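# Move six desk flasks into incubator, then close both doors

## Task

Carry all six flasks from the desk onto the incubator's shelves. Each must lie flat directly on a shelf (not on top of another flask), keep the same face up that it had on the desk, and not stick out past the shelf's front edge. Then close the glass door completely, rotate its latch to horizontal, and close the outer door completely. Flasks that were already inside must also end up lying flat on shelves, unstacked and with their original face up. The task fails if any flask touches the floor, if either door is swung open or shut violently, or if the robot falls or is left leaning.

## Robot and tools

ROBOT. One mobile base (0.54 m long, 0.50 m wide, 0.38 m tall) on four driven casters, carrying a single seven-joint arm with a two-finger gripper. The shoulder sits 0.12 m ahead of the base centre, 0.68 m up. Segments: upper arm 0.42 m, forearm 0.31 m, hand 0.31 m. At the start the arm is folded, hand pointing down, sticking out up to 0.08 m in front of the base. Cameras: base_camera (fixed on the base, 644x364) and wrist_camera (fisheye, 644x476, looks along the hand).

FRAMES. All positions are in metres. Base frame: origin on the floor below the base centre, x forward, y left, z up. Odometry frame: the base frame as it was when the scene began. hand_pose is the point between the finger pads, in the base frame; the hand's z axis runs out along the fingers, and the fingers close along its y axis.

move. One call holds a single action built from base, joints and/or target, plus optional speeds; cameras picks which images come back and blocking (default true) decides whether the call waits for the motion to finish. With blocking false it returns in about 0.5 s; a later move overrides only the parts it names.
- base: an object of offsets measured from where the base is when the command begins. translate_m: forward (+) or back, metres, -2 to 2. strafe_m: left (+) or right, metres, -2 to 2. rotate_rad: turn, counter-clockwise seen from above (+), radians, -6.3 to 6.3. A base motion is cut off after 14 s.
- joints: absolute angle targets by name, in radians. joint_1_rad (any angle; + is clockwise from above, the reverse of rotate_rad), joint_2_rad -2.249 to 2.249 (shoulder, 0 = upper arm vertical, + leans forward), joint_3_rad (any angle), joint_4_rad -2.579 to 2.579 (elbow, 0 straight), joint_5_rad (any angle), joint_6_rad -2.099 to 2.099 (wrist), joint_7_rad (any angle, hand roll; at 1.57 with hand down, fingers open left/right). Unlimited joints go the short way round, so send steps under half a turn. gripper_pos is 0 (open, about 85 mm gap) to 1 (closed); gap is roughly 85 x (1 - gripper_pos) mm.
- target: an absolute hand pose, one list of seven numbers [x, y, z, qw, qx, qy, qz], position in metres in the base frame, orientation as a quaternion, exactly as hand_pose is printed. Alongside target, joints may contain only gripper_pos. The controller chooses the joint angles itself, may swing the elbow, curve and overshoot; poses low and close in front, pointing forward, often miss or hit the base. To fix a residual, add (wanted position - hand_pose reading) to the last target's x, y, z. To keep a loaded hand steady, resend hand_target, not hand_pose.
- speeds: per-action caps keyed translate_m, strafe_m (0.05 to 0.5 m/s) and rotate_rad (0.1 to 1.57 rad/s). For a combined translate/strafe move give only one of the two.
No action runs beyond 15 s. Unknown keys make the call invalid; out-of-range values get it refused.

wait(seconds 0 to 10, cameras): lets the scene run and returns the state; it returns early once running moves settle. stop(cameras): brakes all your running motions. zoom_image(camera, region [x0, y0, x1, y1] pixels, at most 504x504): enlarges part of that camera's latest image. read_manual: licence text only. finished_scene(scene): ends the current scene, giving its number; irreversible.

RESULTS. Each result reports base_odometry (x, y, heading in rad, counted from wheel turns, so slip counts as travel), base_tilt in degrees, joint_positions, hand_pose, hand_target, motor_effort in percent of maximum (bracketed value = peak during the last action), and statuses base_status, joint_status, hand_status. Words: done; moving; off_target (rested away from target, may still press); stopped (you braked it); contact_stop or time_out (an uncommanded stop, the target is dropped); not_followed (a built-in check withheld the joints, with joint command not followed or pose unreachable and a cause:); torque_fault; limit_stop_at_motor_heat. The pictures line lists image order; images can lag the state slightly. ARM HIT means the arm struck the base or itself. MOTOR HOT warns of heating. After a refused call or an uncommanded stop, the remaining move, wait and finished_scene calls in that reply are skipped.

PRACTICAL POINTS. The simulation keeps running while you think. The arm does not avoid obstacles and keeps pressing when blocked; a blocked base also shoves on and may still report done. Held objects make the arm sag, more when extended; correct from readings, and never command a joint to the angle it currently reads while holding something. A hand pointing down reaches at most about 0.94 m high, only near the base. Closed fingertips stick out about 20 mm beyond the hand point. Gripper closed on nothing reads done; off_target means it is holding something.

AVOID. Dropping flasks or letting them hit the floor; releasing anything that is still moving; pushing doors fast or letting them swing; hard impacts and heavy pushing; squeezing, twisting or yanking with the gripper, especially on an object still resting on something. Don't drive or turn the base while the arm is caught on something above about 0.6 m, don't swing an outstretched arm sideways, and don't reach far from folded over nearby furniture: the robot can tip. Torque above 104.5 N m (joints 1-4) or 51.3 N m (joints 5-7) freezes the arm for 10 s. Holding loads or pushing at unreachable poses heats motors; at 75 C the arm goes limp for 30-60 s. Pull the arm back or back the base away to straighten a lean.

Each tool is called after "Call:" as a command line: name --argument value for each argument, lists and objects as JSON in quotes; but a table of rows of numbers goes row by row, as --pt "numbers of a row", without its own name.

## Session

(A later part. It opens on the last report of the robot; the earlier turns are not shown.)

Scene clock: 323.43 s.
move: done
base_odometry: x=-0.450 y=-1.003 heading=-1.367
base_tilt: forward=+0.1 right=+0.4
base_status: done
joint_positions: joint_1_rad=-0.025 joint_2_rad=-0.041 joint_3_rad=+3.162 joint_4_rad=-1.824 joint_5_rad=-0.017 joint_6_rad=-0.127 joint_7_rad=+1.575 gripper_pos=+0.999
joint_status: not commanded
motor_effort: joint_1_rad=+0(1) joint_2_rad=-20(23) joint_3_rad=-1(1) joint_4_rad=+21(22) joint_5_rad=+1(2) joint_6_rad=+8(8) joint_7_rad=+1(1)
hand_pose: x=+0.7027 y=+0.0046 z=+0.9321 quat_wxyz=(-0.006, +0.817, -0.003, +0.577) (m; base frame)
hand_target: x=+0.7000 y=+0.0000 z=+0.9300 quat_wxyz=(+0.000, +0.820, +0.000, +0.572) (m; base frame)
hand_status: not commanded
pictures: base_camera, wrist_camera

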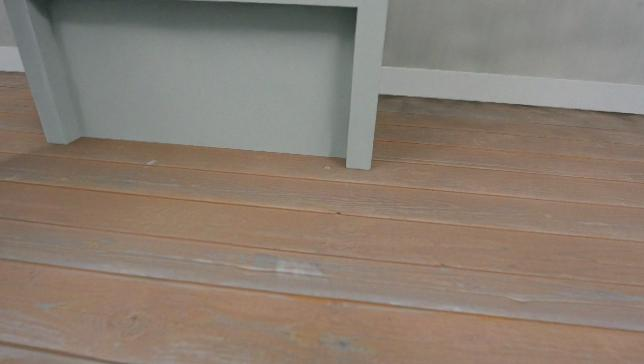

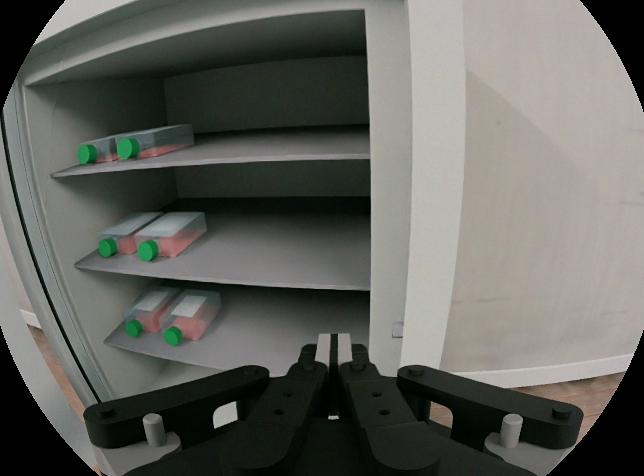

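Strafe left, sweeping.

Call:
move --base '{"strafe_m":0.45}' --speeds '{"strafe_m":0.12}'

Scene clock: 328.90 s.
move: done
base_odometry: x=-0.010 y=-0.912 heading=-1.367
base_tilt: forward=+0.1 right=+0.4
base_status: done
joint_positions: joint_1_rad=+0.264 joint_2_rad=-0.078 joint_3_rad=+3.454 joint_4_rad=-1.837 joint_5_rad=-0.012 joint_6_rad=-0.129 joint_7_rad=+1.575 gripper_pos=+0.999
joint_status: not commanded
motor_effort: joint_1_rad=-51(53) joint_2_rad=-10(21) joint_3_rad=-53(55) joint_4_rad=+30(32) joint_5_rad=-5(6) joint_6_rad=+14(16) joint_7_rad=+0(1)
hand_pose: x=+0.6005 y=-0.3170 z=+0.9435 quat_wxyz=(+0.154, +0.775, -0.239, +0.564) (m; base frame)
hand_target: x=+0.7000 y=+0.0000 z=+0.9300 quat_wxyz=(+0.000, +0.820, +0.000, +0.572) (m; base frame)
hand_status: not commanded
pictures: base_camera, wrist_camera

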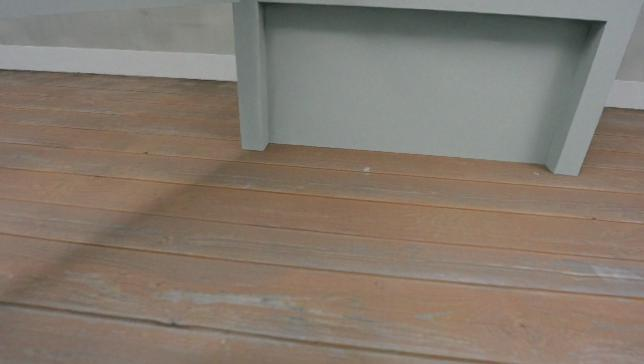

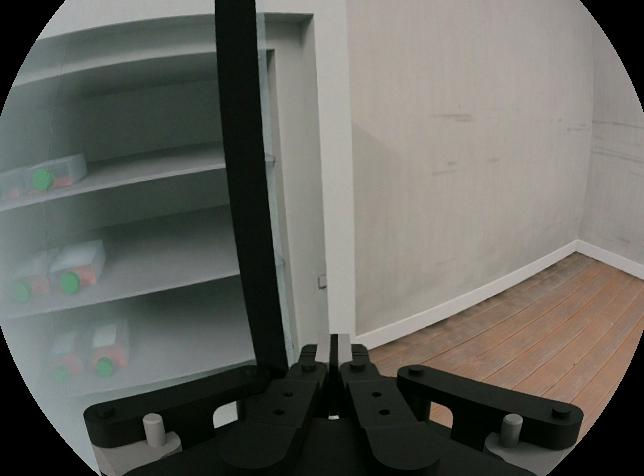

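Call:
wait --seconds 3

Scene clock: 333.83 s.
base_odometry: x=-0.010 y=-0.912 heading=-1.367
base_tilt: forward=+0.1 right=+0.5
base_status: done
joint_positions: joint_1_rad=+0.264 joint_2_rad=-0.078 joint_3_rad=+3.454 joint_4_rad=-1.837 joint_5_rad=-0.012 joint_6_rad=-0.129 joint_7_rad=+1.575 gripper_pos=+0.999
joint_status: not commanded
motor_effort: joint_1_rad=-52(53) joint_2_rad=-11(21) joint_3_rad=-52(55) joint_4_rad=+30(32) joint_5_rad=-6(6) joint_6_rad=+15(16) joint_7_rad=+0(1)
hand_pose: x=+0.6005 y=-0.3170 z=+0.9435 quat_wxyz=(+0.154, +0.775, -0.239, +0.564) (m; base frame)
hand_target: x=+0.7000 y=+0.0000 z=+0.9300 quat_wxyz=(+0.000, +0.820, +0.000, +0.572) (m; base frame)
hand_status: not commanded
wait: 3.00 s; at rest from the start
pictures: base_camera, wrist_camera

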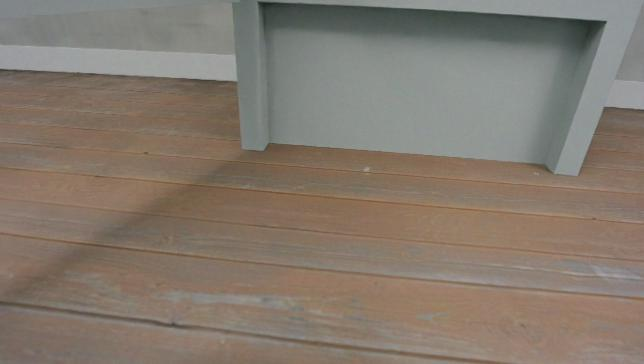

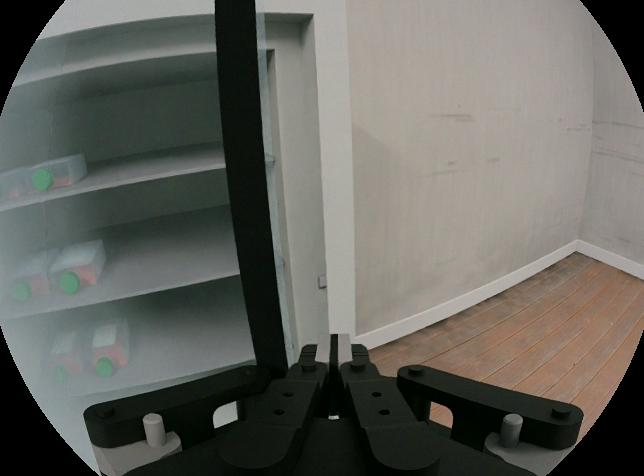

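Call:
move --base '{"translate_m":-0.06,"strafe_m":-0.02}' --speeds '{"translate_m":0.05}'

Scene clock: 341.17 s.
move: time_out
base_odometry: x=-0.042 y=-0.856 heading=-1.369
base_tilt: forward=+0.1 right=+0.5
base_status: translate_m time_out (by the wheels' count: -0.061 of -0.060); strafe_m time_out (by the wheels' count: -0.020 of -0.020)
joint_positions: joint_1_rad=+0.183 joint_2_rad=-0.080 joint_3_rad=+3.375 joint_4_rad=-1.839 joint_5_rad=-0.012 joint_6_rad=-0.131 joint_7_rad=+1.575 gripper_pos=+0.999
joint_status: not commanded
motor_effort: joint_1_rad=-36(49) joint_2_rad=-11(14) joint_3_rad=-37(51) joint_4_rad=+31(32) joint_5_rad=-4(5) joint_6_rad=+15(17) joint_7_rad=+0(1)
hand_pose: x=+0.6430 y=-0.2345 z=+0.9438 quat_wxyz=(+0.111, +0.792, -0.175, +0.574) (m; base frame)
hand_target: x=+0.7000 y=+0.0000 z=+0.9300 quat_wxyz=(+0.000, +0.820, +0.000, +0.572) (m; base frame)
hand_status: not commanded
pictures: base_camera, wrist_camera

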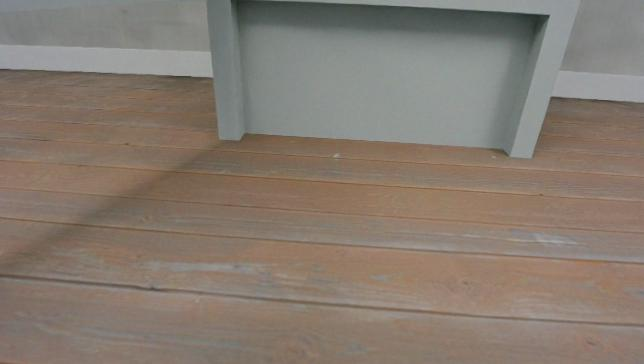

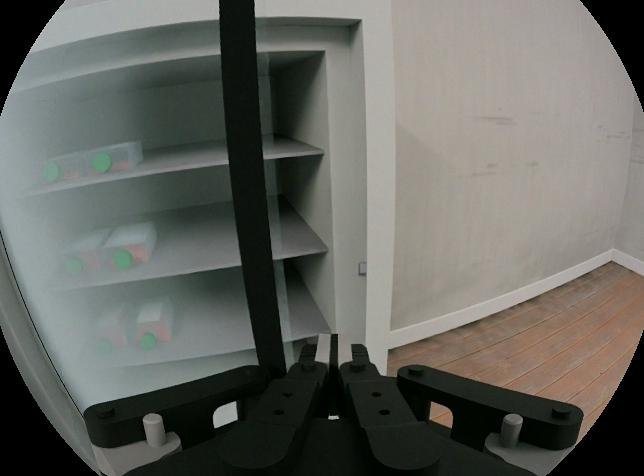

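Call:
move --base '{"translate_m":-0.09,"strafe_m":0.05}' --speeds '{"translate_m":0.05}'

Scene clock: 345.87 s.
move: done
base_odometry: x=-0.011 y=-0.757 heading=-1.369
base_tilt: forward=+0.1 right=+0.4
base_status: done
joint_positions: joint_1_rad=+0.118 joint_2_rad=-0.089 joint_3_rad=+3.307 joint_4_rad=-1.845 joint_5_rad=-0.012 joint_6_rad=-0.137 joint_7_rad=+1.575 gripper_pos=+0.999
joint_status: not commanded
motor_effort: joint_1_rad=-23(35) joint_2_rad=-8(15) joint_3_rad=-23(36) joint_4_rad=+32(33) joint_5_rad=-3(4) joint_6_rad=+17(17) joint_7_rad=+0(1)
hand_pose: x=+0.6650 y=-0.1606 z=+0.9441 quat_wxyz=(+0.074, +0.803, -0.121, +0.579) (m; base frame)
hand_target: x=+0.7000 y=+0.0000 z=+0.9300 quat_wxyz=(+0.000, +0.820, +0.000, +0.572) (m; base frame)
hand_status: not commanded
pictures: base_camera, wrist_camera

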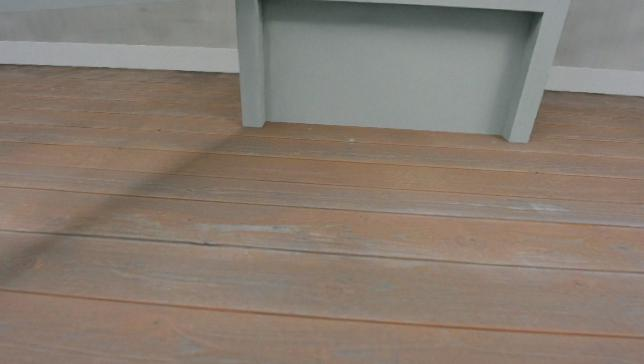

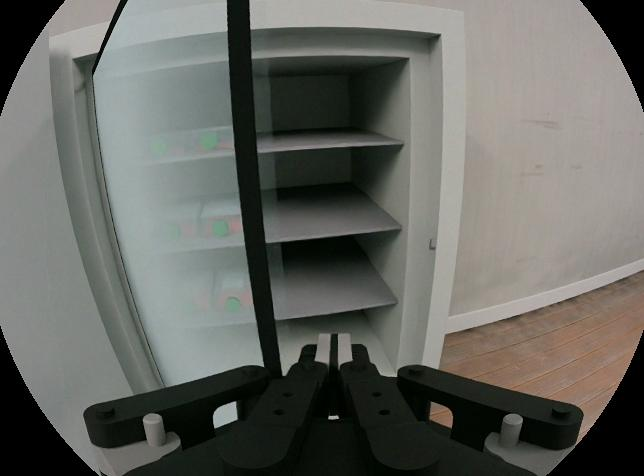

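Call:
move --base '{"translate_m":-0.06,"strafe_m":0.12}' --speeds '{"strafe_m":0.06}'

Call:
move --base '{"translate_m":0.0,"strafe_m":0.12}' --speeds '{"strafe_m":0.08}'

Scene clock: 350.93 s.
move: done
base_odometry: x=+0.094 y=-0.674 heading=-1.369
base_tilt: forward=+0.1 right=+0.4
base_status: done
joint_positions: joint_1_rad=-0.034 joint_2_rad=-0.100 joint_3_rad=+3.152 joint_4_rad=-1.847 joint_5_rad=-0.012 joint_6_rad=-0.153 joint_7_rad=+1.575 gripper_pos=+0.999
joint_status: not commanded
motor_effort: joint_1_rad=+3(23) joint_2_rad=-9(13) joint_3_rad=+4(24) joint_4_rad=+28(35) joint_5_rad=+0(3) joint_6_rad=+14(20) joint_7_rad=+0(1)
hand_pose: x=+0.6810 y=+0.0145 z=+0.9448 quat_wxyz=(-0.010, +0.813, +0.006, +0.582) (m; base frame)
hand_target: x=+0.7000 y=+0.0000 z=+0.9300 quat_wxyz=(+0.000, +0.820, +0.000, +0.572) (m; base frame)
hand_status: not commanded
pictures: base_camera, wrist_camera

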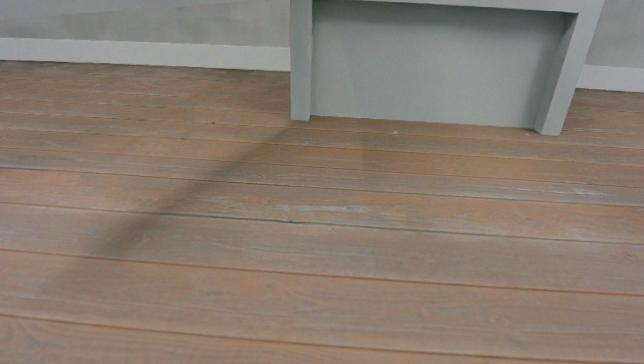

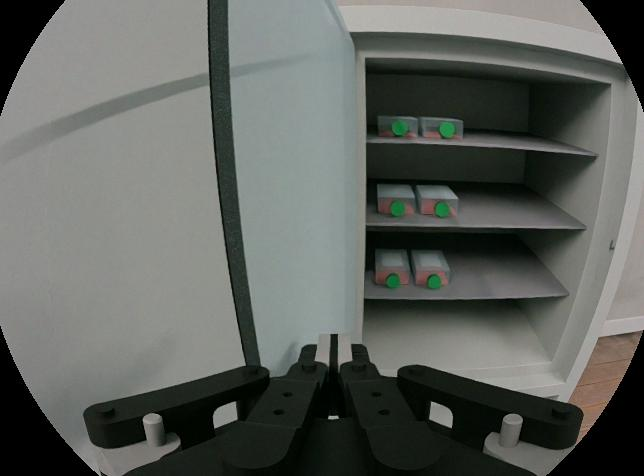

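Scene clock: 352.90 s.
move: done
base_odometry: x=+0.212 y=-0.650 heading=-1.369
base_tilt: forward=+0.1 right=+0.4
base_status: done
joint_positions: joint_1_rad=-0.007 joint_2_rad=-0.055 joint_3_rad=+3.177 joint_4_rad=-1.833 joint_5_rad=-0.012 joint_6_rad=-0.153 joint_7_rad=+1.575 gripper_pos=+0.999
joint_status: not commanded
motor_effort: joint_1_rad=-3(5) joint_2_rad=-17(21) joint_3_rad=-4(6) joint_4_rad=+28(28) joint_5_rad=+0(1) joint_6_rad=+13(14) joint_7_rad=+0(1)
hand_pose: x=+0.6949 y=-0.0145 z=+0.9275 quat_wxyz=(+0.004, +0.822, -0.015, +0.569) (m; base frame)
hand_target: x=+0.7000 y=+0.0000 z=+0.9300 quat_wxyz=(+0.000, +0.820, +0.000, +0.572) (m; base frame)
hand_status: not commanded
pictures: base_camera, wrist_camera

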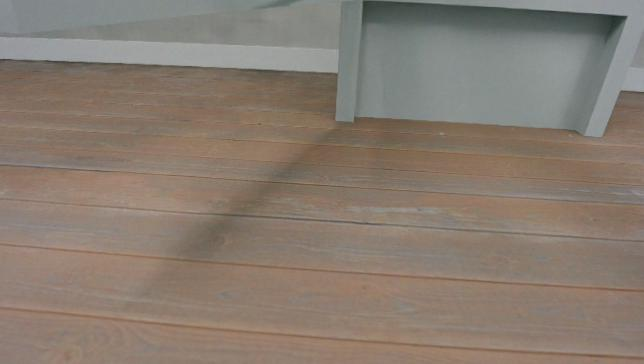

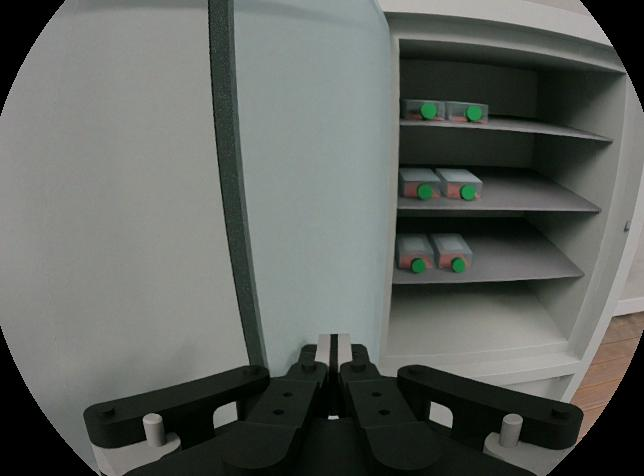

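Call:
move --base '{"translate_m":-0.25}' --cameras '[]'

Call:
move --base '{"rotate_rad":-0.3,"strafe_m":-0.4}' --joints '{"joint_1_rad":0,"joint_2_rad":-0.3,"joint_3_rad":3.14,"joint_4_rad":-1.4,"joint_5_rad":0,"joint_6_rad":-0.8,"joint_7_rad":1.57,"gripper_pos":0}'

Call:
move --base '{"rotate_rad":1.66}' --cameras '[]'

Call:
move --base '{"translate_m":0.15}'

Scene clock: 357.07 s.
move: done
base_odometry: x=+0.162 y=-0.405 heading=-1.370
base_tilt: forward=+0.1 right=+0.4
base_status: done
joint_positions: joint_1_rad=-0.014 joint_2_rad=-0.044 joint_3_rad=+3.174 joint_4_rad=-1.817 joint_5_rad=-0.012 joint_6_rad=-0.153 joint_7_rad=+1.575 gripper_pos=+0.999
joint_status: not commanded
motor_effort: joint_1_rad=+0(3) joint_2_rad=-20(24) joint_3_rad=-1(3) joint_4_rad=+21(26) joint_5_rad=+1(1) joint_6_rad=+8(12) joint_7_rad=+0(1)
hand_pose: x=+0.7005 y=-0.0089 z=+0.9312 quat_wxyz=(+0.002, +0.821, -0.010, +0.571) (m; base frame)
hand_target: x=+0.7000 y=+0.0000 z=+0.9300 quat_wxyz=(+0.000, +0.820, +0.000, +0.572) (m; base frame)
hand_status: not commanded
pictures: none
No camera images: "cameras" was empty.

Scene clock: 359.17 s.
move: done
base_odometry: x=-0.230 y=-0.484 heading=-1.671
base_tilt: forward=+0.1 right=+0.4
base_status: done
joint_positions: joint_1_rad=-0.006 joint_2_rad=-0.295 joint_3_rad=+3.149 joint_4_rad=-1.406 joint_5_rad=-0.012 joint_6_rad=-0.726 joint_7_rad=+1.575 gripper_pos=+0.000
joint_status: all done
motor_effort: joint_1_rad=+0(4) joint_2_rad=-10(23) joint_3_rad=+1(4) joint_4_rad=+21(24) joint_5_rad=+1(2) joint_6_rad=+8(9) joint_7_rad=+0(1)
hand_pose: x=+0.5788 y=+0.0025 z=+1.1419 quat_wxyz=(-0.005, +0.795, +0.000, +0.607) (m; base frame)
hand_target: x=+0.5694 y=+0.0023 z=+1.1257 quat_wxyz=(+0.000, +0.813, +0.000, +0.582) (m; base frame)
hand_status: not commanded
pictures: base_camera, wrist_camera

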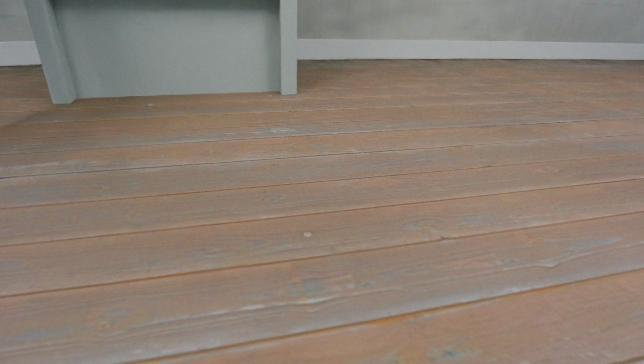

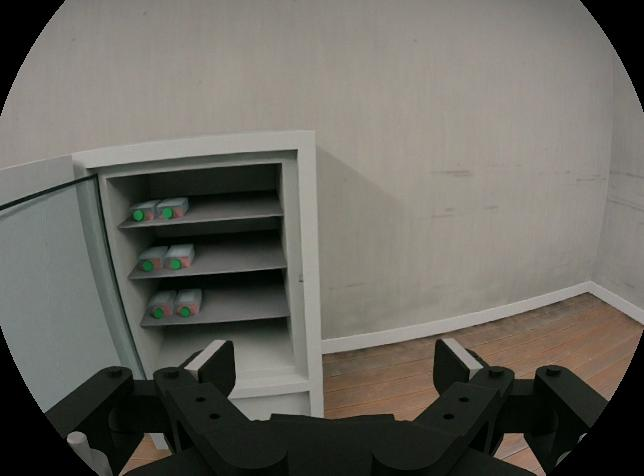

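Scene clock: 361.53 s.
move: done
base_odometry: x=-0.230 y=-0.484 heading=-0.012
base_tilt: forward=+0.1 right=+0.4
base_status: done
joint_positions: joint_1_rad=-0.005 joint_2_rad=-0.295 joint_3_rad=+3.142 joint_4_rad=-1.406 joint_5_rad=-0.012 joint_6_rad=-0.727 joint_7_rad=+1.575 gripper_pos=+0.000
joint_status: not commanded
motor_effort: joint_1_rad=+0(2) joint_2_rad=-10(13) joint_3_rad=+0(3) joint_4_rad=+20(21) joint_5_rad=+0(2) joint_6_rad=+8(8) joint_7_rad=+1(1)
hand_pose: x=+0.5786 y=+0.0058 z=+1.1415 quat_wxyz=(-0.006, +0.795, +0.002, +0.606) (m; base frame)
hand_target: x=+0.5694 y=+0.0023 z=+1.1257 quat_wxyz=(+0.000, +0.813, +0.000, +0.582) (m; base frame)
hand_status: not commanded
pictures: none
No camera images: "cameras" was empty.

Scene clock: 363.00 s.
move: done
base_odometry: x=-0.080 y=-0.486 heading=-0.011
base_tilt: forward=+0.1 right=+0.4
base_status: done
joint_positions: joint_1_rad=-0.005 joint_2_rad=-0.290 joint_3_rad=+3.142 joint_4_rad=-1.406 joint_5_rad=-0.012 joint_6_rad=-0.729 joint_7_rad=+1.575 gripper_pos=+0.000
joint_status: not commanded
motor_effort: joint_1_rad=+0(1) joint_2_rad=-10(14) joint_3_rad=+0(1) joint_4_rad=+21(21) joint_5_rad=+1(1) joint_6_rad=+8(9) joint_7_rad=+0(1)
hand_pose: x=+0.5809 y=+0.0058 z=+1.1385 quat_wxyz=(-0.006, +0.797, +0.002, +0.604) (m; base frame)
hand_target: x=+0.5694 y=+0.0023 z=+1.1257 quat_wxyz=(+0.000, +0.813, +0.000, +0.582) (m; base frame)
hand_status: not commanded
pictures: base_camera, wrist_camera

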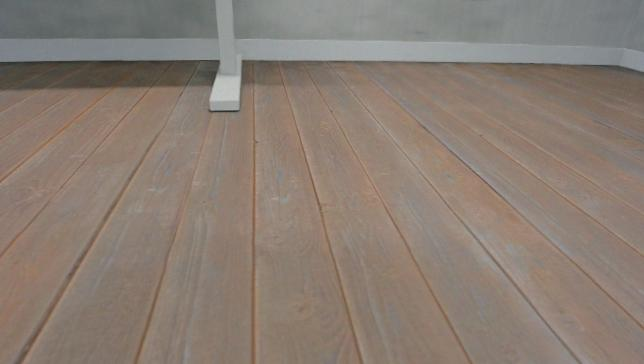

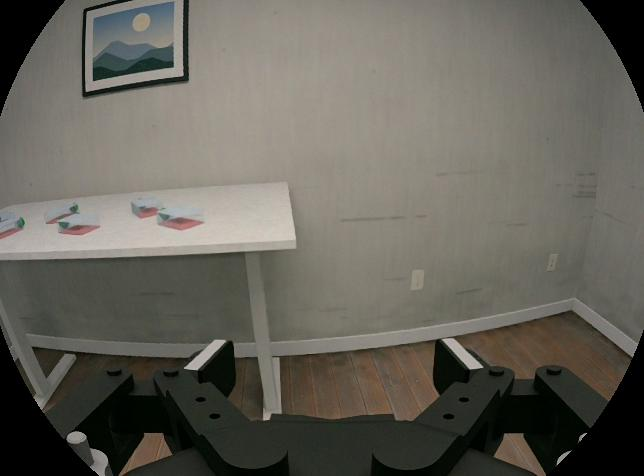

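Call:
move --base '{"translate_m":0.5,"strafe_m":0.48}'

Call:
zoom_image --camera "wrist_camera" --region '[60, 100, 560, 320]'

Scene clock: 367.33 s.
move: done
base_odometry: x=+0.425 y=-0.012 heading=-0.011
base_tilt: forward=+0.1 right=+0.4
base_status: done
joint_positions: joint_1_rad=-0.005 joint_2_rad=-0.291 joint_3_rad=+3.140 joint_4_rad=-1.406 joint_5_rad=-0.012 joint_6_rad=-0.730 joint_7_rad=+1.575 gripper_pos=+0.000
joint_status: not commanded
motor_effort: joint_1_rad=+0(1) joint_2_rad=-11(14) joint_3_rad=+0(3) joint_4_rad=+20(22) joint_5_rad=+1(2) joint_6_rad=+8(9) joint_7_rad=+0(1)
hand_pose: x=+0.5802 y=+0.0066 z=+1.1389 quat_wxyz=(-0.006, +0.797, +0.003, +0.604) (m; base frame)
hand_target: x=+0.5694 y=+0.0023 z=+1.1257 quat_wxyz=(+0.000, +0.813, +0.000, +0.582) (m; base frame)
hand_status: not commanded
pictures: base_camera, wrist_camera

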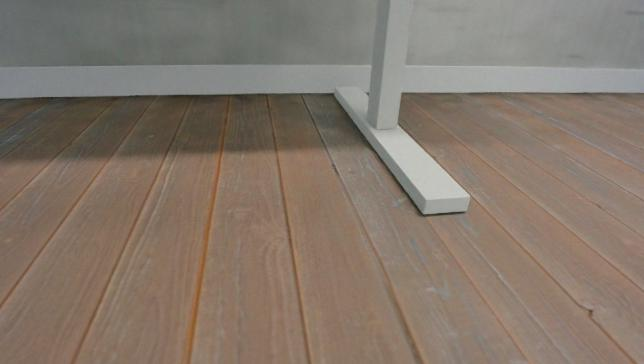

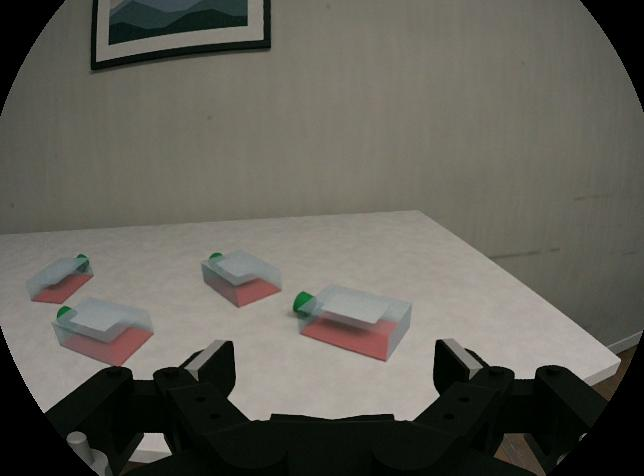

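Scaled by 1.008.

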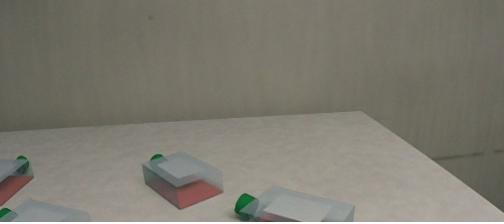

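Call:
move --base '{"strafe_m":-0.78,"translate_m":0.44}' --cameras '[]'

Call:
move --base '{"rotate_rad":1.11}'

Scene clock: 385.03 s.
move: done
base_odometry: x=+0.857 y=-0.797 heading=-0.010
base_tilt: forward=+0.1 right=+0.4
base_status: done
joint_positions: joint_1_rad=-0.005 joint_2_rad=-0.295 joint_3_rad=+3.140 joint_4_rad=-1.406 joint_5_rad=-0.012 joint_6_rad=-0.732 joint_7_rad=+1.575 gripper_pos=+0.000
joint_status: not commanded
motor_effort: joint_1_rad=+0(1) joint_2_rad=-10(12) joint_3_rad=-1(2) joint_4_rad=+20(21) joint_5_rad=+1(2) joint_6_rad=+8(9) joint_7_rad=+0(1)
hand_pose: x=+0.5782 y=+0.0068 z=+1.1404 quat_wxyz=(-0.006, +0.796, +0.003, +0.605) (m; base frame)
hand_target: x=+0.5694 y=+0.0023 z=+1.1257 quat_wxyz=(+0.000, +0.813, +0.000, +0.582) (m; base frame)
hand_status: not commanded
pictures: none
No camera images: "cameras" was empty.

Scene clock: 387.00 s.
move: done
base_odometry: x=+0.857 y=-0.797 heading=+1.098
base_tilt: forward=+0.1 right=+0.4
base_status: done
joint_positions: joint_1_rad=-0.004 joint_2_rad=-0.295 joint_3_rad=+3.137 joint_4_rad=-1.406 joint_5_rad=-0.012 joint_6_rad=-0.732 joint_7_rad=+1.575 gripper_pos=+0.000
joint_status: not commanded
motor_effort: joint_1_rad=+0(1) joint_2_rad=-10(13) joint_3_rad=+0(2) joint_4_rad=+20(21) joint_5_rad=+1(2) joint_6_rad=+8(8) joint_7_rad=+0(1)
hand_pose: x=+0.5781 y=+0.0083 z=+1.1404 quat_wxyz=(-0.007, +0.796, +0.004, +0.605) (m; base frame)
hand_target: x=+0.5694 y=+0.0023 z=+1.1257 quat_wxyz=(+0.000, +0.813, +0.000, +0.582) (m; base frame)
hand_status: not commanded
pictures: base_camera, wrist_camera

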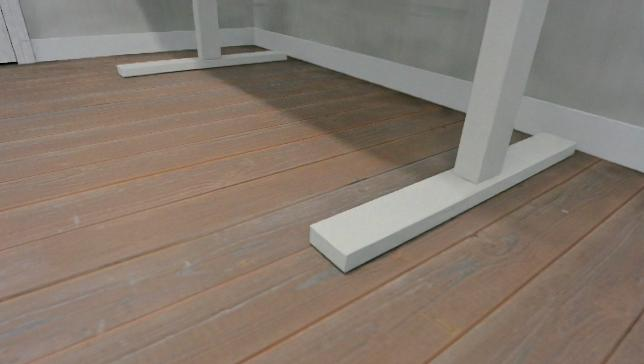

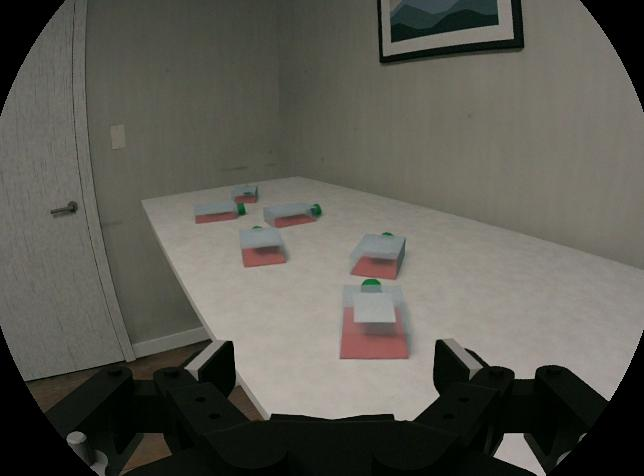

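Call:
move --target '[0.72, 0, 1.07, 0, 0.870, 0, 0.492]' --cameras '[]'

Call:
move --base '{"strafe_m":-0.058,"translate_m":0.04}' --speeds '{"translate_m":0.2}'

Scene clock: 396.73 s.
move: done
base_odometry: x=+0.857 y=-0.797 heading=+1.098
base_tilt: forward=+0.1 right=+0.4
base_status: not commanded
joint_positions: joint_1_rad=-0.007 joint_2_rad=+0.125 joint_3_rad=+3.157 joint_4_rad=-1.041 joint_5_rad=-0.012 joint_6_rad=-0.896 joint_7_rad=+1.575 gripper_pos=+0.000
joint_status: not commanded
motor_effort: joint_1_rad=+0(0) joint_2_rad=-25(28) joint_3_rad=+0(1) joint_4_rad=+20(22) joint_5_rad=+1(1) joint_6_rad=+7(9) joint_7_rad=+0(1)
hand_pose: x=+0.7350 y=-0.0003 z=+1.0765 quat_wxyz=(-0.002, +0.858, -0.002, +0.514) (m; base frame)
hand_target: x=+0.7200 y=+0.0000 z=+1.0700 quat_wxyz=(+0.000, +0.870, +0.000, +0.492) (m; base frame)
hand_status: done (0.016 m and 2.9 deg from the pose sent, 0.159 m and 15.5 deg at the start)
pictures: none
No camera images: "cameras" was empty.

Scene clock: 397.80 s.
move: done
base_odometry: x=+0.927 y=-0.787 heading=+1.099
base_tilt: forward=+0.1 right=+0.4
base_status: done
joint_positions: joint_1_rad=-0.015 joint_2_rad=+0.126 joint_3_rad=+3.166 joint_4_rad=-1.040 joint_5_rad=-0.012 joint_6_rad=-0.898 joint_7_rad=+1.575 gripper_pos=+0.000
joint_status: not commanded
motor_effort: joint_1_rad=+0(2) joint_2_rad=-26(28) joint_3_rad=-1(2) joint_4_rad=+20(21) joint_5_rad=+1(1) joint_6_rad=+7(8) joint_7_rad=+1(1)
hand_pose: x=+0.7353 y=-0.0001 z=+1.0758 quat_wxyz=(-0.001, +0.858, -0.002, +0.513) (m; base frame)
hand_target: x=+0.7200 y=+0.0000 z=+1.0700 quat_wxyz=(+0.000, +0.870, +0.000, +0.492) (m; base frame)
hand_status: not commanded
pictures: base_camera, wrist_camera

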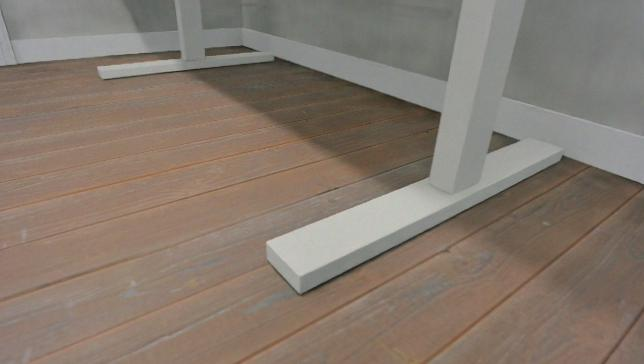

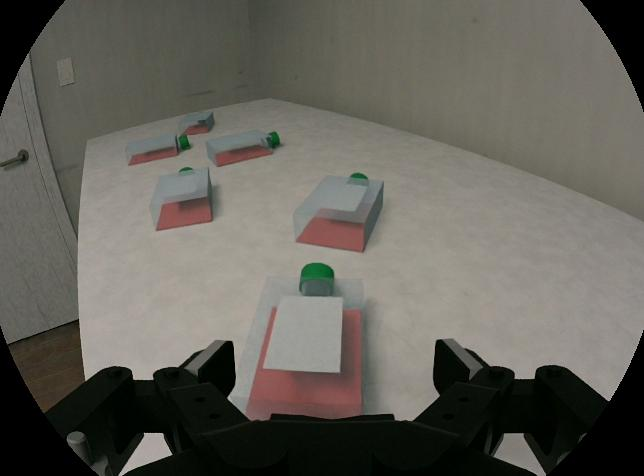

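Call:
move --base '{"rotate_rad":-0.05,"strafe_m":0.055}' --speeds '{"strafe_m":0.15}' --cameras '[]'

Call:
move --target '[0.72, 0, 1.03, 0, 0.870, 0, 0.492]' --cameras '["wrist_camera"]'

Scene clock: 402.80 s.
move: done
base_odometry: x=+0.878 y=-0.762 heading=+1.049
base_tilt: forward=+0.1 right=+0.4
base_status: done
joint_positions: joint_1_rad=-0.024 joint_2_rad=+0.125 joint_3_rad=+3.171 joint_4_rad=-1.038 joint_5_rad=-0.012 joint_6_rad=-0.900 joint_7_rad=+1.575 gripper_pos=+0.000
joint_status: not commanded
motor_effort: joint_1_rad=+0(4) joint_2_rad=-25(28) joint_3_rad=+0(4) joint_4_rad=+20(21) joint_5_rad=+1(1) joint_6_rad=+7(8) joint_7_rad=+1(1)
hand_pose: x=+0.7349 y=+0.0022 z=+1.0765 quat_wxyz=(-0.002, +0.858, +0.000, +0.513) (m; base frame)
hand_target: x=+0.7200 y=+0.0000 z=+1.0700 quat_wxyz=(+0.000, +0.870, +0.000, +0.492) (m; base frame)
hand_status: not commanded
pictures: none
No camera images: "cameras" was empty.

Scene clock: 403.93 s.
move: done
base_odometry: x=+0.878 y=-0.762 heading=+1.049
base_tilt: forward=+0.1 right=+0.4
base_status: not commanded
joint_positions: joint_1_rad=-0.024 joint_2_rad=+0.101 joint_3_rad=+3.171 joint_4_rad=-1.179 joint_5_rad=-0.012 joint_6_rad=-0.888 joint_7_rad=+1.575 gripper_pos=+0.000
joint_status: not commanded
motor_effort: joint_1_rad=+0(0) joint_2_rad=-24(26) joint_3_rad=-1(1) joint_4_rad=+21(21) joint_5_rad=+1(1) joint_6_rad=+7(7) joint_7_rad=+0(1)
hand_pose: x=+0.7202 y=+0.0017 z=+1.0153 quat_wxyz=(-0.002, +0.884, -0.001, +0.468) (m; base frame)
hand_target: x=+0.7200 y=+0.0000 z=+1.0300 quat_wxyz=(+0.000, +0.870, +0.000, +0.492) (m; base frame)
hand_status: done (0.015 m and 3.2 deg from the pose sent, 0.049 m and 2.8 deg at the start)
pictures: wrist_camera

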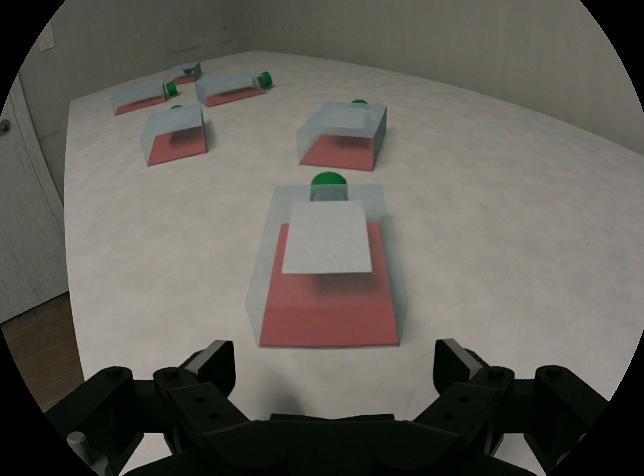

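Call:
move --target '[0.72, 0, 1.042, 0, 0.870, 0, 0.492]' --cameras '[]'

Call:
move --base '{"translate_m":0.055,"strafe_m":0.0035}' --speeds '{"translate_m":0.15}'

Scene clock: 409.93 s.
move: done
base_odometry: x=+0.878 y=-0.762 heading=+1.049
base_tilt: forward=+0.1 right=+0.4
base_status: not commanded
joint_positions: joint_1_rad=-0.024 joint_2_rad=+0.099 joint_3_rad=+3.171 joint_4_rad=-1.157 joint_5_rad=-0.012 joint_6_rad=-0.888 joint_7_rad=+1.575 gripper_pos=+0.000
joint_status: not commanded
motor_effort: joint_1_rad=+0(1) joint_2_rad=-25(27) joint_3_rad=-1(1) joint_4_rad=+20(22) joint_5_rad=+1(1) joint_6_rad=+7(8) joint_7_rad=+1(1)
hand_pose: x=+0.7214 y=+0.0017 z=+1.0287 quat_wxyz=(-0.002, +0.878, -0.001, +0.478) (m; base frame)
hand_target: x=+0.7200 y=+0.0000 z=+1.0420 quat_wxyz=(+0.000, +0.870, +0.000, +0.492) (m; base frame)
hand_status: done (0.013 m and 1.9 deg from the pose sent, 0.027 m and 3.2 deg at the start)
pictures: none
No camera images: "cameras" was empty.

Scene clock: 411.07 s.
move: done
base_odometry: x=+0.902 y=-0.712 heading=+1.049
base_tilt: forward=+0.1 right=+0.4
base_status: done
joint_positions: joint_1_rad=-0.024 joint_2_rad=+0.100 joint_3_rad=+3.171 joint_4_rad=-1.157 joint_5_rad=-0.012 joint_6_rad=-0.888 joint_7_rad=+1.575 gripper_pos=+0.000
joint_status: not commanded
motor_effort: joint_1_rad=+0(1) joint_2_rad=-25(28) joint_3_rad=-1(1) joint_4_rad=+21(22) joint_5_rad=+0(1) joint_6_rad=+7(8) joint_7_rad=+1(1)
hand_pose: x=+0.7217 y=+0.0018 z=+1.0281 quat_wxyz=(-0.002, +0.879, -0.001, +0.478) (m; base frame)
hand_target: x=+0.7200 y=+0.0000 z=+1.0420 quat_wxyz=(+0.000, +0.870, +0.000, +0.492) (m; base frame)
hand_status: not commanded
pictures: base_camera, wrist_camera

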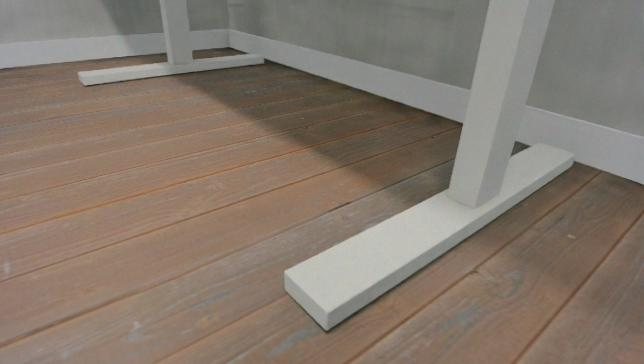

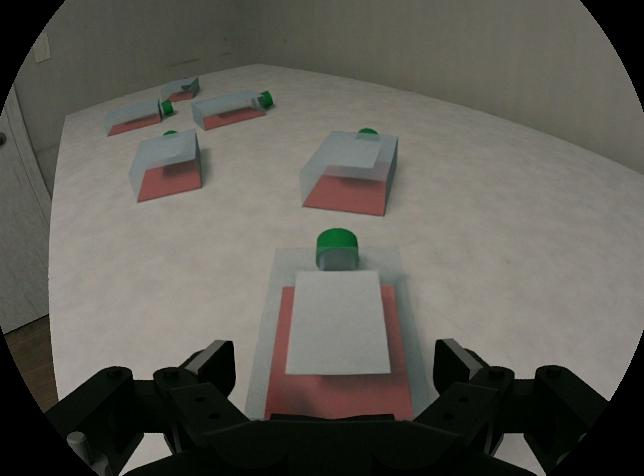

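Call:
move --target '[0.72, 0, 1.012, 0, 0.870, 0, 0.492]' --cameras '["wrist_camera"]'

Scene clock: 413.57 s.
move: done
base_odometry: x=+0.902 y=-0.712 heading=+1.049
base_tilt: forward=+0.2 right=+0.4
base_status: not commanded
joint_positions: joint_1_rad=-0.024 joint_2_rad=+0.087 joint_3_rad=+3.171 joint_4_rad=-1.251 joint_5_rad=-0.012 joint_6_rad=-0.836 joint_7_rad=+1.575 gripper_pos=+0.000
joint_status: not commanded
motor_effort: joint_1_rad=+0(0) joint_2_rad=-24(26) joint_3_rad=+0(1) joint_4_rad=+21(22) joint_5_rad=+1(1) joint_6_rad=+7(7) joint_7_rad=+1(1)
hand_pose: x=+0.7181 y=+0.0014 z=+0.9967 quat_wxyz=(-0.002, +0.885, -0.002, +0.465) (m; base frame)
hand_target: x=+0.7200 y=+0.0000 z=+1.0120 quat_wxyz=(+0.000, +0.870, +0.000, +0.492) (m; base frame)
hand_status: done (0.016 m and 3.6 deg from the pose sent, 0.016 m and 1.9 deg at the start)
pictures: wrist_camera

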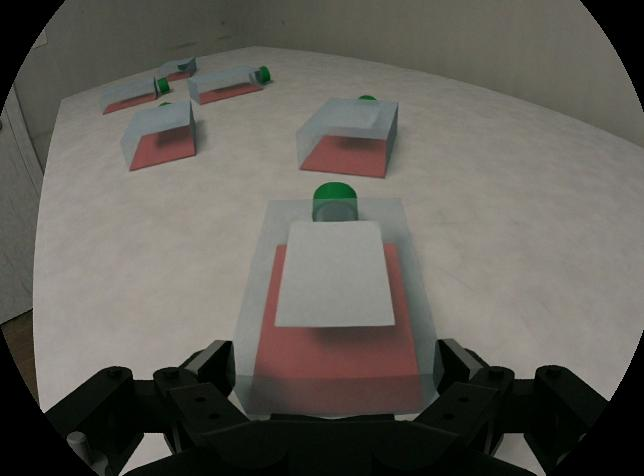

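Call:
move --base '{"translate_m":0.012}' --cameras '[]'

Call:
move --joints '{"gripper_pos":0.25}' --cameras '[]'

Call:
move --joints '{"gripper_pos":0.6}' --cameras '[]'

Call:
move --target '[0.72, 0, 1.1, 0, 0.870, 0, 0.492]'

Scene clock: 416.83 s.
move: done
base_odometry: x=+0.908 y=-0.702 heading=+1.050
base_tilt: forward=+0.1 right=+0.4
base_status: done
joint_positions: joint_1_rad=-0.024 joint_2_rad=+0.081 joint_3_rad=+3.171 joint_4_rad=-1.251 joint_5_rad=-0.012 joint_6_rad=-0.834 joint_7_rad=+1.575 gripper_pos=+0.000
joint_status: not commanded
motor_effort: joint_1_rad=+0(1) joint_2_rad=-24(28) joint_3_rad=+0(1) joint_4_rad=+21(21) joint_5_rad=+1(1) joint_6_rad=+7(8) joint_7_rad=+1(1)
hand_pose: x=+0.7165 y=+0.0014 z=+1.0010 quat_wxyz=(-0.002, +0.883, -0.002, +0.469) (m; base frame)
hand_target: x=+0.7200 y=+0.0000 z=+1.0120 quat_wxyz=(+0.000, +0.870, +0.000, +0.492) (m; base frame)
hand_status: not commanded
pictures: none
No camera images: "cameras" was empty.

Scene clock: 417.50 s.
move: off_target
base_odometry: x=+0.908 y=-0.702 heading=+1.050
base_tilt: forward=+0.2 right=+0.4
base_status: not commanded
joint_positions: joint_1_rad=-0.024 joint_2_rad=+0.080 joint_3_rad=+3.171 joint_4_rad=-1.252 joint_5_rad=-0.012 joint_6_rad=-0.832 joint_7_rad=+1.575 gripper_pos=+0.059
joint_status: gripper_pos off_target (ended at +0.059, target +0.250)
motor_effort: joint_1_rad=+0(0) joint_2_rad=-24(25) joint_3_rad=+0(1) joint_4_rad=+20(22) joint_5_rad=+1(1) joint_6_rad=+7(8) joint_7_rad=+0(1)
hand_pose: x=+0.7164 y=+0.0013 z=+1.0020 quat_wxyz=(-0.002, +0.883, -0.002, +0.470) (m; base frame)
hand_target: x=+0.7200 y=+0.0000 z=+1.0120 quat_wxyz=(+0.000, +0.870, +0.000, +0.492) (m; base frame)
hand_status: not commanded
pictures: none
No camera images: "cameras" was empty.

Scene clock: 418.23 s.
move: off_target
base_odometry: x=+0.908 y=-0.702 heading=+1.050
base_tilt: forward=+0.2 right=+0.4
base_status: not commanded
joint_positions: joint_1_rad=-0.024 joint_2_rad=+0.080 joint_3_rad=+3.171 joint_4_rad=-1.252 joint_5_rad=-0.012 joint_6_rad=-0.832 joint_7_rad=+1.575 gripper_pos=+0.059
joint_status: gripper_pos off_target (ended at +0.059, target +0.600)
motor_effort: joint_1_rad=+0(0) joint_2_rad=-24(24) joint_3_rad=-1(1) joint_4_rad=+21(21) joint_5_rad=+1(1) joint_6_rad=+7(7) joint_7_rad=+1(1)
hand_pose: x=+0.7164 y=+0.0013 z=+1.0020 quat_wxyz=(-0.002, +0.883, -0.002, +0.470) (m; base frame)
hand_target: x=+0.7200 y=+0.0000 z=+1.0120 quat_wxyz=(+0.000, +0.870, +0.000, +0.492) (m; base frame)
hand_status: not commanded
pictures: none
No camera images: "cameras" was empty.

Scene clock: 420.03 s.
move: done
base_odometry: x=+0.908 y=-0.702 heading=+1.050
base_tilt: forward=+0.1 right=+0.4
base_status: not commanded
joint_positions: joint_1_rad=-0.024 joint_2_rad=+0.153 joint_3_rad=+3.171 joint_4_rad=-0.886 joint_5_rad=-0.012 joint_6_rad=-1.018 joint_7_rad=+1.575 gripper_pos=+0.059
joint_status: not commanded
motor_effort: joint_1_rad=+0(1) joint_2_rad=-26(27) joint_3_rad=+0(1) joint_4_rad=+20(23) joint_5_rad=+1(1) joint_6_rad=+8(8) joint_7_rad=+1(1)
hand_pose: x=+0.7297 y=+0.0030 z=+1.1116 quat_wxyz=(-0.002, +0.856, +0.001, +0.516) (m; base frame)
hand_target: x=+0.7200 y=+0.0000 z=+1.1000 quat_wxyz=(+0.000, +0.870, +0.000, +0.492) (m; base frame)
hand_status: done (0.015 m and 3.2 deg from the pose sent, 0.098 m and 2.9 deg at the start)
pictures: base_camera, wrist_camera

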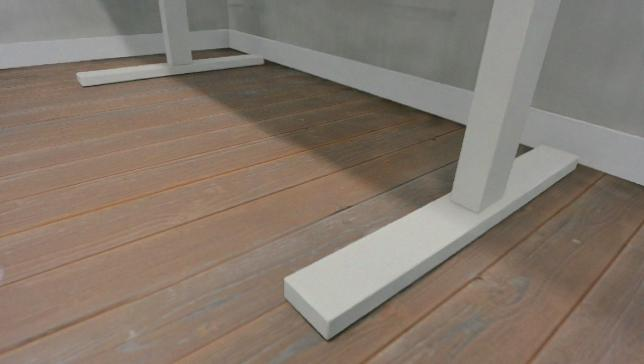

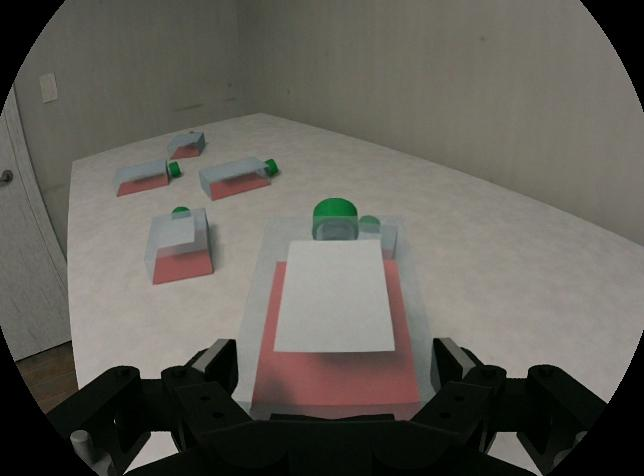

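Call:
move --base '{"translate_m":-0.2}' --speeds '{"translate_m":0.25}' --cameras '["wrist_camera"]'

Call:
move --base '{"strafe_m":1.01,"translate_m":0.03}' --speeds '{"strafe_m":0.4}' --cameras '["wrist_camera"]'

Call:
move --base '{"rotate_rad":-2.718}' --speeds '{"rotate_rad":1.0}'

Scene clock: 434.23 s.
move: done
base_odometry: x=+0.808 y=-0.875 heading=+1.050
base_tilt: forward=+0.1 right=+0.4
base_status: done
joint_positions: joint_1_rad=-0.023 joint_2_rad=+0.166 joint_3_rad=+3.172 joint_4_rad=-0.884 joint_5_rad=-0.012 joint_6_rad=-1.022 joint_7_rad=+1.575 gripper_pos=+0.059
joint_status: not commanded
motor_effort: joint_1_rad=+0(3) joint_2_rad=-26(31) joint_3_rad=-1(2) joint_4_rad=+20(22) joint_5_rad=+1(2) joint_6_rad=+8(9) joint_7_rad=+1(1)
hand_pose: x=+0.7344 y=+0.0027 z=+1.1033 quat_wxyz=(-0.001, +0.861, +0.000, +0.509) (m; base frame)
hand_target: x=+0.7200 y=+0.0000 z=+1.1000 quat_wxyz=(+0.000, +0.870, +0.000, +0.492) (m; base frame)
hand_status: not commanded
pictures: wrist_camera

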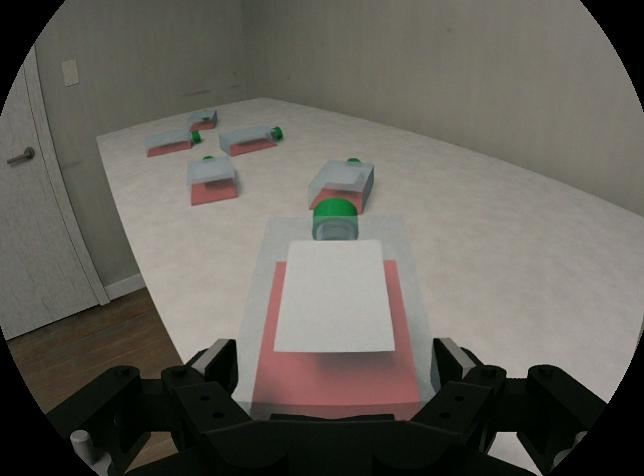

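Scene clock: 437.80 s.
move: done
base_odometry: x=-0.053 y=-0.346 heading=+1.050
base_tilt: forward=+0.1 right=+0.4
base_status: done
joint_positions: joint_1_rad=-0.024 joint_2_rad=+0.166 joint_3_rad=+3.173 joint_4_rad=-0.884 joint_5_rad=-0.012 joint_6_rad=-1.023 joint_7_rad=+1.575 gripper_pos=+0.059
joint_status: not commanded
motor_effort: joint_1_rad=+0(4) joint_2_rad=-27(30) joint_3_rad=+0(4) joint_4_rad=+20(21) joint_5_rad=+0(1) joint_6_rad=+8(9) joint_7_rad=+1(1)
hand_pose: x=+0.7345 y=+0.0020 z=+1.1032 quat_wxyz=(-0.001, +0.861, +0.000, +0.509) (m; base frame)
hand_target: x=+0.7200 y=+0.0000 z=+1.1000 quat_wxyz=(+0.000, +0.870, +0.000, +0.492) (m; base frame)
hand_status: not commanded
pictures: wrist_camera

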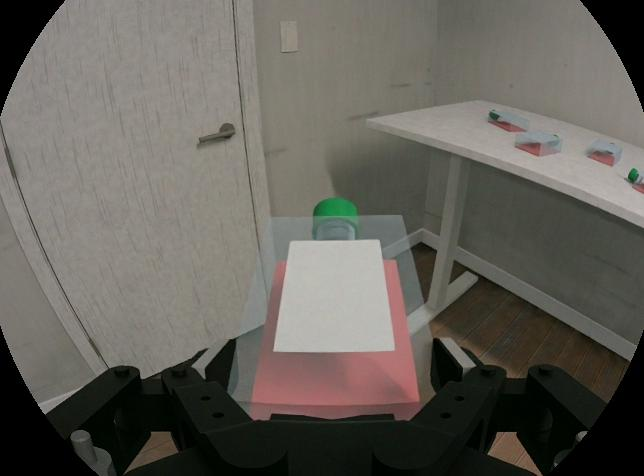

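Scene clock: 441.47 s.
move: done
base_odometry: x=-0.053 y=-0.346 heading=-1.666
base_tilt: forward=+0.1 right=+0.4
base_status: done
joint_positions: joint_1_rad=-0.018 joint_2_rad=+0.166 joint_3_rad=+3.178 joint_4_rad=-0.884 joint_5_rad=-0.012 joint_6_rad=-1.023 joint_7_rad=+1.575 gripper_pos=+0.059
joint_status: not commanded
motor_effort: joint_1_rad=+0(3) joint_2_rad=-27(29) joint_3_rad=+0(3) joint_4_rad=+20(21) joint_5_rad=+1(2) joint_6_rad=+8(9) joint_7_rad=+1(1)
hand_pose: x=+0.7346 y=-0.0037 z=+1.1030 quat_wxyz=(+0.002, +0.861, -0.004, +0.509) (m; base frame)
hand_target: x=+0.7200 y=+0.0000 z=+1.1000 quat_wxyz=(+0.000, +0.870, +0.000, +0.492) (m; base frame)
hand_status: not commanded
pictures: base_camera, wrist_camera

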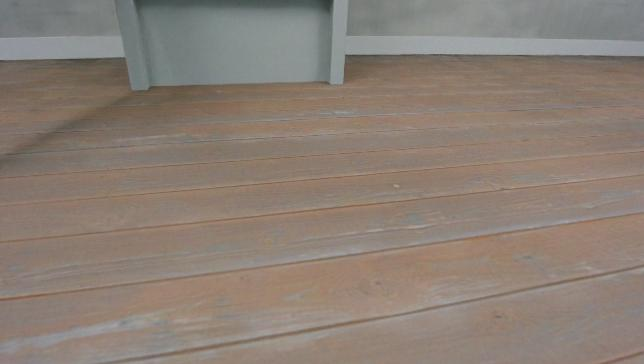

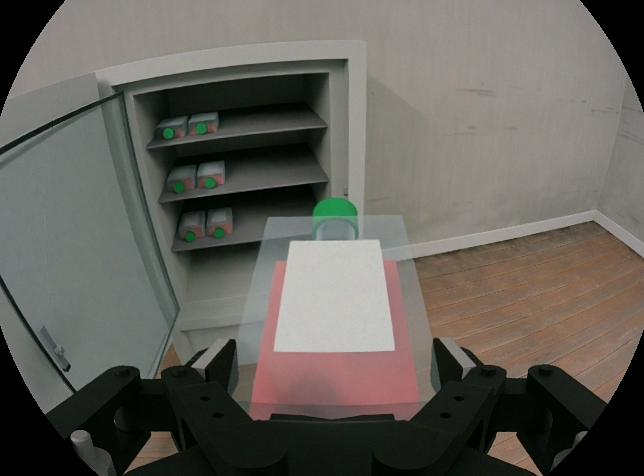

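Call:
move --base '{"rotate_rad":0.08,"translate_m":0.3}' --speeds '{"translate_m":0.3}'

Scene clock: 449.17 s.
move: done
base_odometry: x=-0.082 y=-0.645 heading=-1.586
base_tilt: forward=+0.1 right=+0.4
base_status: done
joint_positions: joint_1_rad=-0.027 joint_2_rad=+0.171 joint_3_rad=+3.173 joint_4_rad=-0.883 joint_5_rad=-0.012 joint_6_rad=-1.025 joint_7_rad=+1.575 gripper_pos=+0.059
joint_status: not commanded
motor_effort: joint_1_rad=+0(3) joint_2_rad=-27(30) joint_3_rad=-1(2) joint_4_rad=+20(22) joint_5_rad=+1(2) joint_6_rad=+8(9) joint_7_rad=+1(1)
hand_pose: x=+0.7361 y=+0.0042 z=+1.1003 quat_wxyz=(-0.002, +0.862, +0.001, +0.507) (m; base frame)
hand_target: x=+0.7200 y=+0.0000 z=+1.1000 quat_wxyz=(+0.000, +0.870, +0.000, +0.492) (m; base frame)
hand_status: not commanded
pictures: base_camera, wrist_camera

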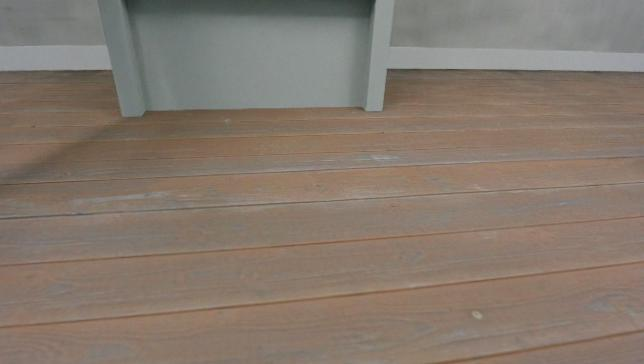

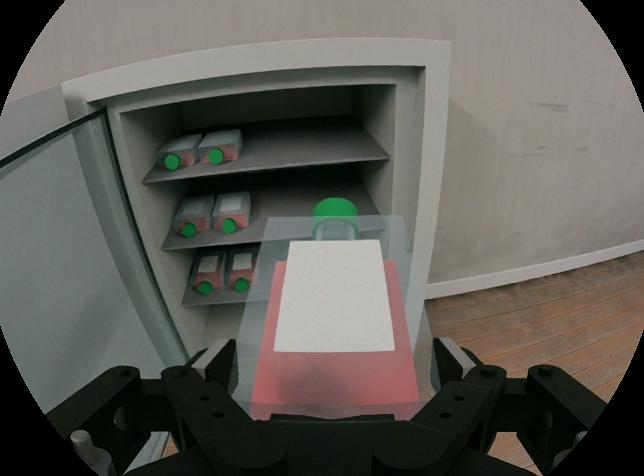

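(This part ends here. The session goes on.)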